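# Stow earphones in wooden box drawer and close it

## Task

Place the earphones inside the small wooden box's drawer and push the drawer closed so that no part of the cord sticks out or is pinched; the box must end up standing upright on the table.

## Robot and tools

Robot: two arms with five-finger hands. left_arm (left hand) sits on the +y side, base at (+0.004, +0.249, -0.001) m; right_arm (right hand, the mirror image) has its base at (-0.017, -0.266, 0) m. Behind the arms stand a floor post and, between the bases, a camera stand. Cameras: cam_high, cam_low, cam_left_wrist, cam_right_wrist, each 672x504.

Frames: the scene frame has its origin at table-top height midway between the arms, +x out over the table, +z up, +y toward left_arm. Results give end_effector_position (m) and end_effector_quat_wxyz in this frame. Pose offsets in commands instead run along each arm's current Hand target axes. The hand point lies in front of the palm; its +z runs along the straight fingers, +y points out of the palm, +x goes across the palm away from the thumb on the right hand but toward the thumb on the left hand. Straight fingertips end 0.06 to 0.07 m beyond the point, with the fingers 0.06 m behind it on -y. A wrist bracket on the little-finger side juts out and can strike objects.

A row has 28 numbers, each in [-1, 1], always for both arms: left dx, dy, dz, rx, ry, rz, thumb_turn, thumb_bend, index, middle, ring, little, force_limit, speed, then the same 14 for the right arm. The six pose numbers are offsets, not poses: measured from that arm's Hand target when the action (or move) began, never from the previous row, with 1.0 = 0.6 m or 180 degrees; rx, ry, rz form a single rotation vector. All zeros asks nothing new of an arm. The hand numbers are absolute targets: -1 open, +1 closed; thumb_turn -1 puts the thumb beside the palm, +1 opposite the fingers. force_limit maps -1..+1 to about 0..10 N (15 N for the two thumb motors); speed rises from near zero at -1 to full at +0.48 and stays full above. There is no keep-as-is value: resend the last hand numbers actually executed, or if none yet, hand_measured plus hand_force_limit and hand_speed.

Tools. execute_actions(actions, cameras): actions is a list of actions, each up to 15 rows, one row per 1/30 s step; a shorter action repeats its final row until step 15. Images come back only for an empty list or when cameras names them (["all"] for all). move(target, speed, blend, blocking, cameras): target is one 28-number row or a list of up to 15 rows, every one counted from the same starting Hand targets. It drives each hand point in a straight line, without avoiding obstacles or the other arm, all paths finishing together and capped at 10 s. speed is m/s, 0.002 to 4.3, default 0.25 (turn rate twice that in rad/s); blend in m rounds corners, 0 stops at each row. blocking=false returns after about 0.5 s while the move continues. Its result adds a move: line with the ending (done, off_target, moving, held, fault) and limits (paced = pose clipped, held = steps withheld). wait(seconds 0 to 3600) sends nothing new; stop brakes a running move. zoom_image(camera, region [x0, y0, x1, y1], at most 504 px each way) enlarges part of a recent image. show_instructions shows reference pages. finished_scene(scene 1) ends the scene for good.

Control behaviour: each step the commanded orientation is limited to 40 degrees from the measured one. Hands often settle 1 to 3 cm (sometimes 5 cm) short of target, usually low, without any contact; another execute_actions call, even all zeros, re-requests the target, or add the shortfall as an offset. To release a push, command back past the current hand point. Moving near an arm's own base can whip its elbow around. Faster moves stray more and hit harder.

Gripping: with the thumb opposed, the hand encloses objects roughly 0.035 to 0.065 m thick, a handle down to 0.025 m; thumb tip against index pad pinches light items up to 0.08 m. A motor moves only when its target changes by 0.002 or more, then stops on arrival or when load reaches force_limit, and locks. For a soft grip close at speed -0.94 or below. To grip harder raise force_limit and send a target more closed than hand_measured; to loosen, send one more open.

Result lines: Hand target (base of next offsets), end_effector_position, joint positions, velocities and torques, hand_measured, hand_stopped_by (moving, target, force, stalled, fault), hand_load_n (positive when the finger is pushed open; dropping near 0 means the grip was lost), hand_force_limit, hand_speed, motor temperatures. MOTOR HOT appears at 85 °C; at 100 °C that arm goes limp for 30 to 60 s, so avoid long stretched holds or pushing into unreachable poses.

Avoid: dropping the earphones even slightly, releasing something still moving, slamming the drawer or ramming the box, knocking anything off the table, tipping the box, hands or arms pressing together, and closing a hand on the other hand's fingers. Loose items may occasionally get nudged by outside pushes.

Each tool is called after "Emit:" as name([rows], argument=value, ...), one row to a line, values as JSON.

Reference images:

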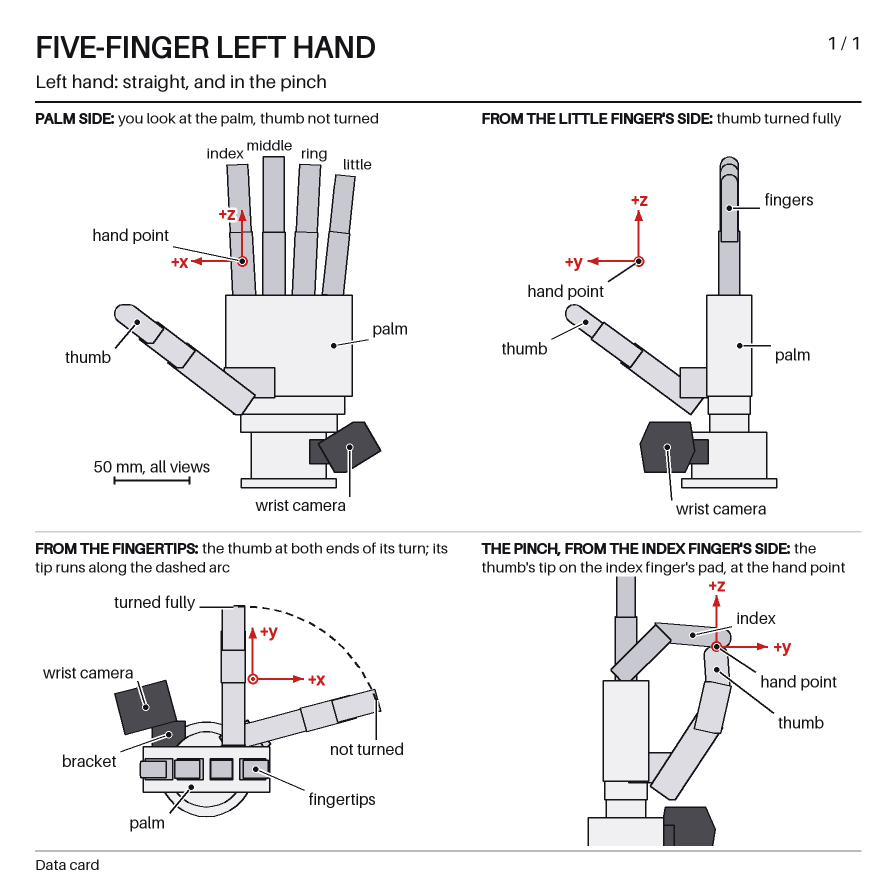

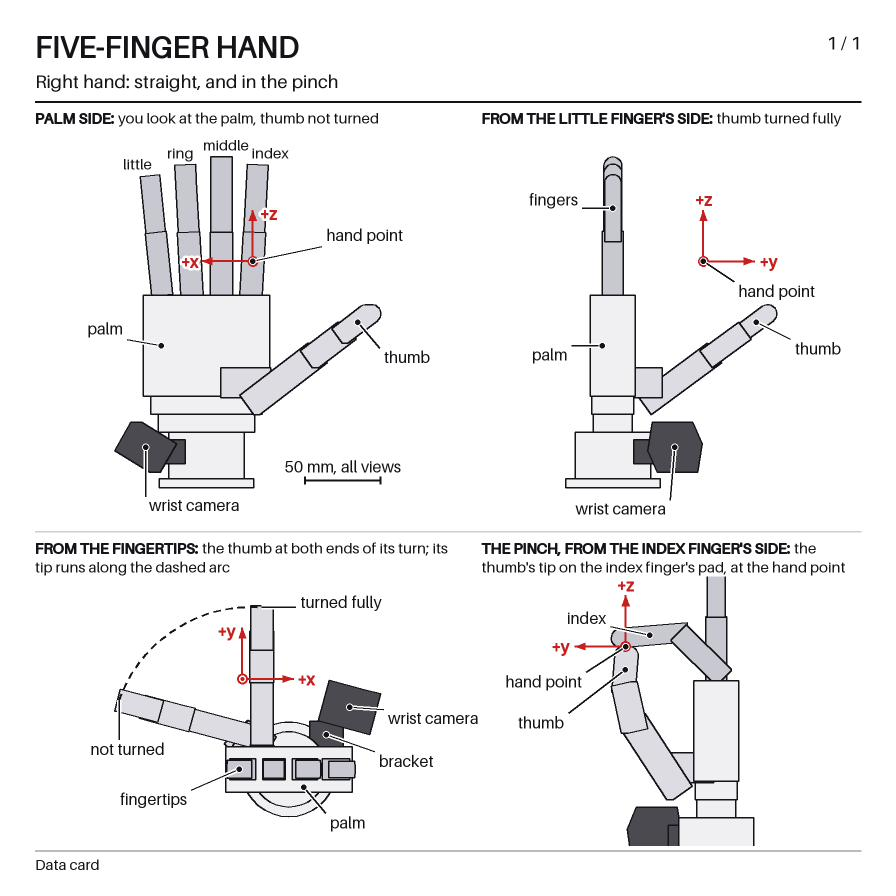

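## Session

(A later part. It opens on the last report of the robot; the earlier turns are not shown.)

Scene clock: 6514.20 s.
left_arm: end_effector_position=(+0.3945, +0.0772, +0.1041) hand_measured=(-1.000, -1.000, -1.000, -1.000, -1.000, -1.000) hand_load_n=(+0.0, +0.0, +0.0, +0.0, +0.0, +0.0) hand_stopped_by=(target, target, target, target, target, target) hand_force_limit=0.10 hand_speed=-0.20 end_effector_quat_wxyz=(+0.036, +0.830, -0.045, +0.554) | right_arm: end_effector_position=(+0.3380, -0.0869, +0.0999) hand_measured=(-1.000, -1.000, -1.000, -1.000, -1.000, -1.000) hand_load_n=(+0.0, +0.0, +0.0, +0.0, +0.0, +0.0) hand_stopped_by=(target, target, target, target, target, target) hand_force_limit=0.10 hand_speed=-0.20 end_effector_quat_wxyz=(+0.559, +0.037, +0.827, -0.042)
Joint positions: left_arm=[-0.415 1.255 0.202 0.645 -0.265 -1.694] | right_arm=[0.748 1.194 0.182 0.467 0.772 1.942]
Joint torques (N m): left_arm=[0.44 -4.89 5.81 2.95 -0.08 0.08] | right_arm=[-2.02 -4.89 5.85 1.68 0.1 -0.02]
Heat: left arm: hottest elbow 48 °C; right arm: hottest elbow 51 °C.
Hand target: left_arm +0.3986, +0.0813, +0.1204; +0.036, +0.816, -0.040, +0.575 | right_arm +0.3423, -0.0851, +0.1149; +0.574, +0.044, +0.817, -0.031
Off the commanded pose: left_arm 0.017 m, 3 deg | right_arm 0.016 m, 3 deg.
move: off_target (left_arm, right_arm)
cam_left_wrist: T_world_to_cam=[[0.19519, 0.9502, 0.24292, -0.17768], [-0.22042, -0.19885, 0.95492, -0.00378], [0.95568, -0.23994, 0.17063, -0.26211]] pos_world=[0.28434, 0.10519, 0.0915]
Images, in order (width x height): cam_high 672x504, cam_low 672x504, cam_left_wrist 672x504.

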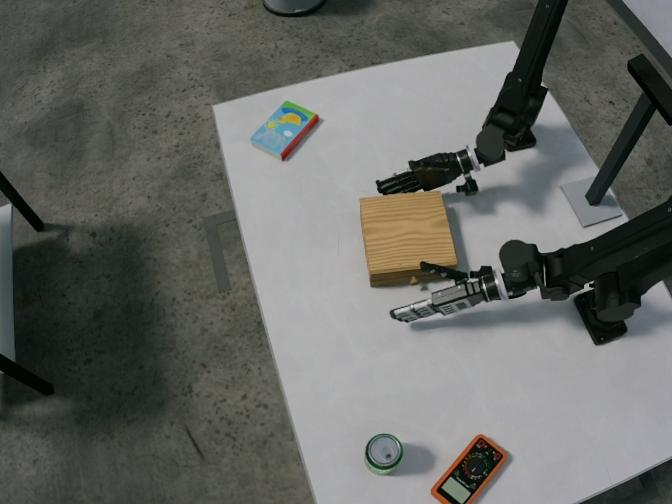

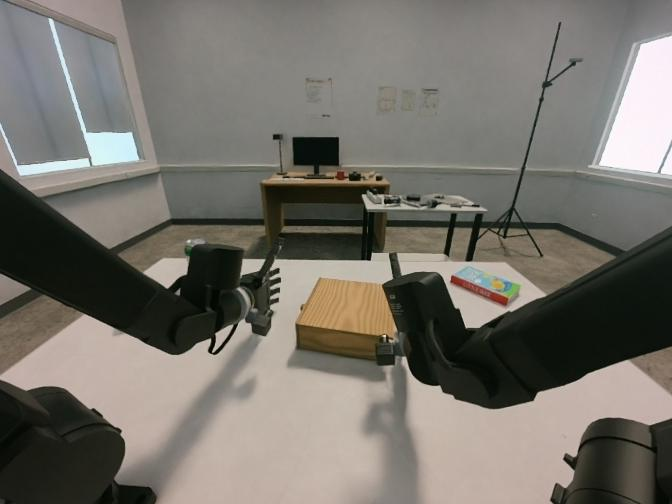

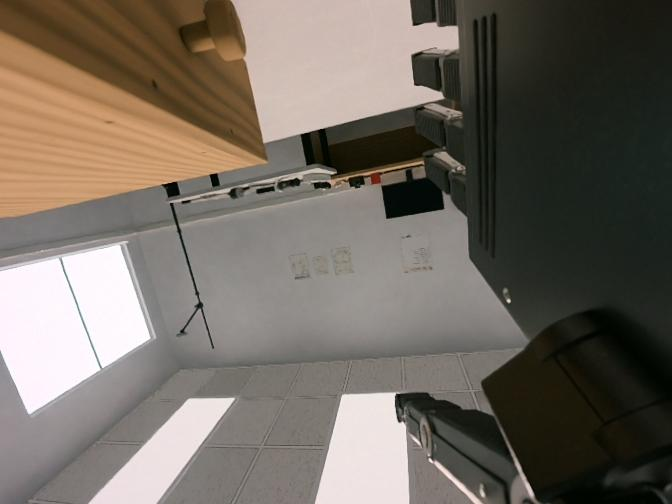

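Emit:
move([
  [0.088,-0.1657,-0.0508,0,0,0,-1,-1,-1,-1,-1,-1,0.1,-0.2,-0.0023,-0.0663,0.0067,0,0,0,-1,-1,-1,-1,-1,-1,0.1,-0.2],
  [0.088,-0.1657,-0.0508,0,0,0,-1,-1,-1,-1,-1,-1,0.1,-0.2,-0.1595,-0.0828,-0.0487,0,0,0,-1,-1,-1,-1,-1,-1,0.1,-0.2],
], speed=0.15, cameras=["cam_high","cam_left_wrist","cam_low","cam_right_wrist"])

Emit:
zoom_image(camera="cam_high", region=[350, 180, 470, 300])

Emit:
zoom_image(camera="cam_low", region=[280, 260, 410, 370])

Emit:
zoom_image(camera="cam_left_wrist", region=[0, 0, 260, 220])

Scene clock: 6529.83 s.
left_arm: end_effector_position=(+0.3829, +0.1798, +0.1468) hand_measured=(-1.000, -1.000, -1.000, -1.000, -1.000, -1.000) hand_load_n=(+0.0, +0.0, +0.0, +0.0, +0.0, +0.0) hand_stopped_by=(target, target, target, target, target, target) hand_force_limit=0.10 hand_speed=-0.20 end_effector_quat_wxyz=(+0.042, +0.834, -0.034, +0.549) | right_arm: end_effector_position=(+0.3285, -0.1404, +0.1819) hand_measured=(-1.000, -1.000, -1.000, -1.000, -1.000, -1.000) hand_load_n=(+0.0, +0.0, +0.0, +0.0, +0.0, +0.0) hand_stopped_by=(target, target, target, target, target, target) hand_force_limit=0.10 hand_speed=-0.20 end_effector_quat_wxyz=(+0.557, +0.035, +0.829, -0.040)
Joint positions: left_arm=[0.053 0.878 0.191 0.277 0.163 -1.536] | right_arm=[0.547 0.614 0.231 -0.086 0.591 1.817]
Joint torques (N m): left_arm=[0.73 -2.2 12.89 1.24 0.14 0.17] | right_arm=[-2.08 -0.44 12.93 0.64 -0.01 0.09]
Heat: left arm: hottest elbow 47 °C; right arm: hottest elbow 50 °C.
Hand target: left_arm +0.3985, +0.1821, +0.1791; +0.036, +0.816, -0.040, +0.575 | right_arm +0.3420, -0.1350, +0.2148; +0.574, +0.044, +0.817, -0.031
Off the commanded pose: left_arm 0.036 m, 4 deg | right_arm 0.036 m, 3 deg.
move: off_target (left_arm, right_arm)
cam_left_wrist: T_world_to_cam=[[0.18623, 0.95764, 0.21962, -0.27768], [-0.2051, -0.18071, 0.96191, -0.03684], [0.96086, -0.22418, 0.16276, -0.23739]] pos_world=[0.27226, 0.20604, 0.13506]
cam_right_wrist: T_world_to_cam=[[0.0316, 0.96263, -0.26898, 0.17685], [-0.13997, 0.27073, 0.95243, -0.09027], [0.98965, 0.00756, 0.1433, -0.23288]] pos_world=[0.21225, -0.14404, 0.16692]

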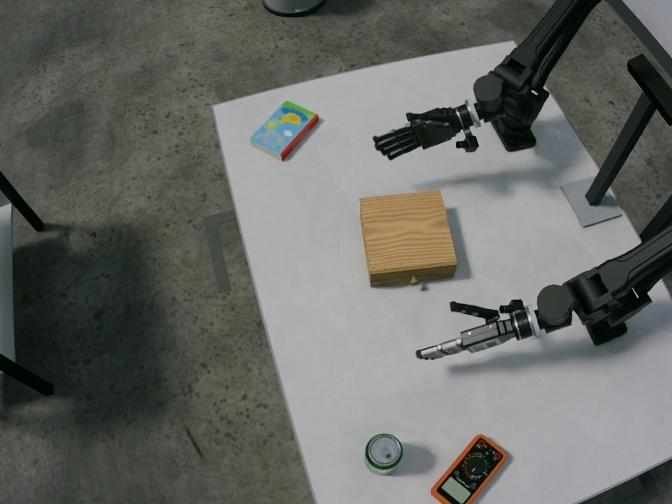

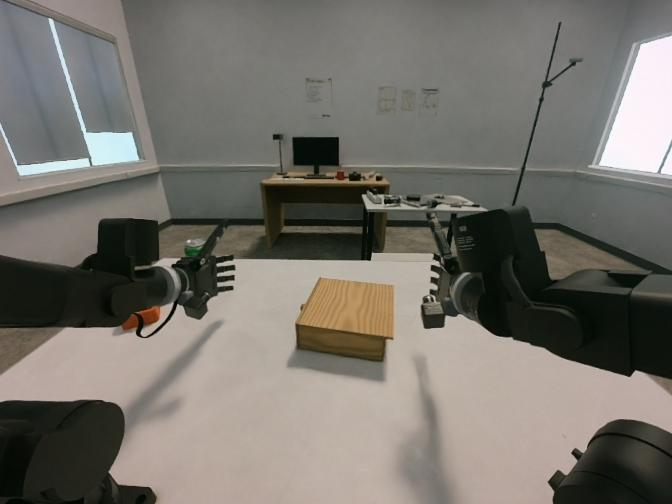

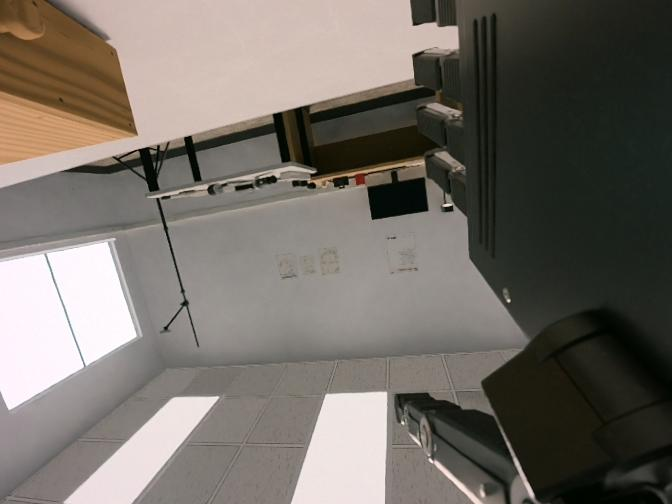

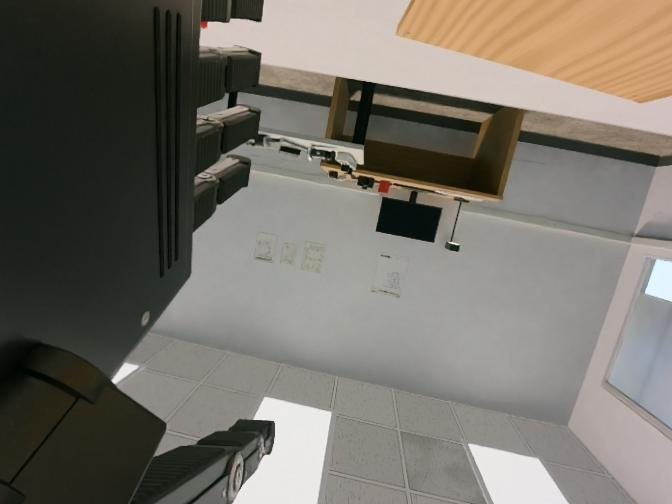

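Scaled by 4.200 from the camera's image (finer frame: 960x720).

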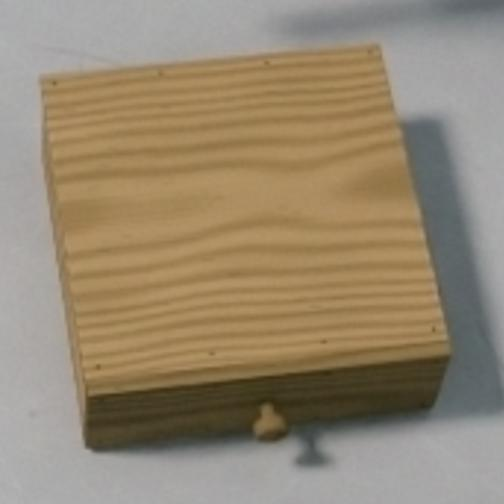

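Scaled by 3.877 from the camera's image (finer frame: 960x720).

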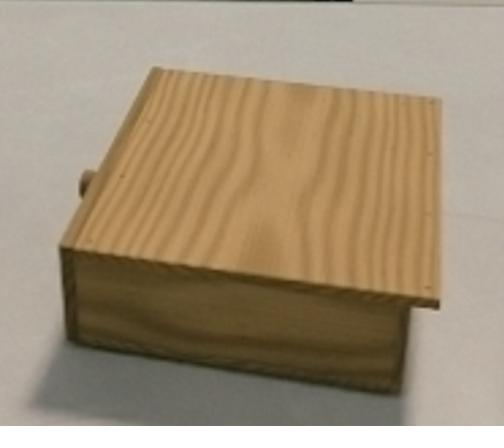

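Scaled by 1.938 from the camera's image (finer frame: 960x720).

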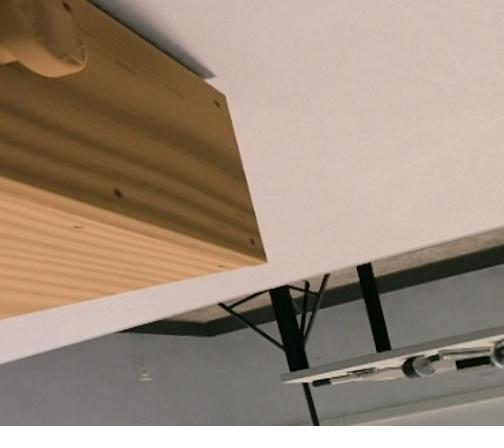

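Emit:
finished_scene()

The scene is finished: the task was done.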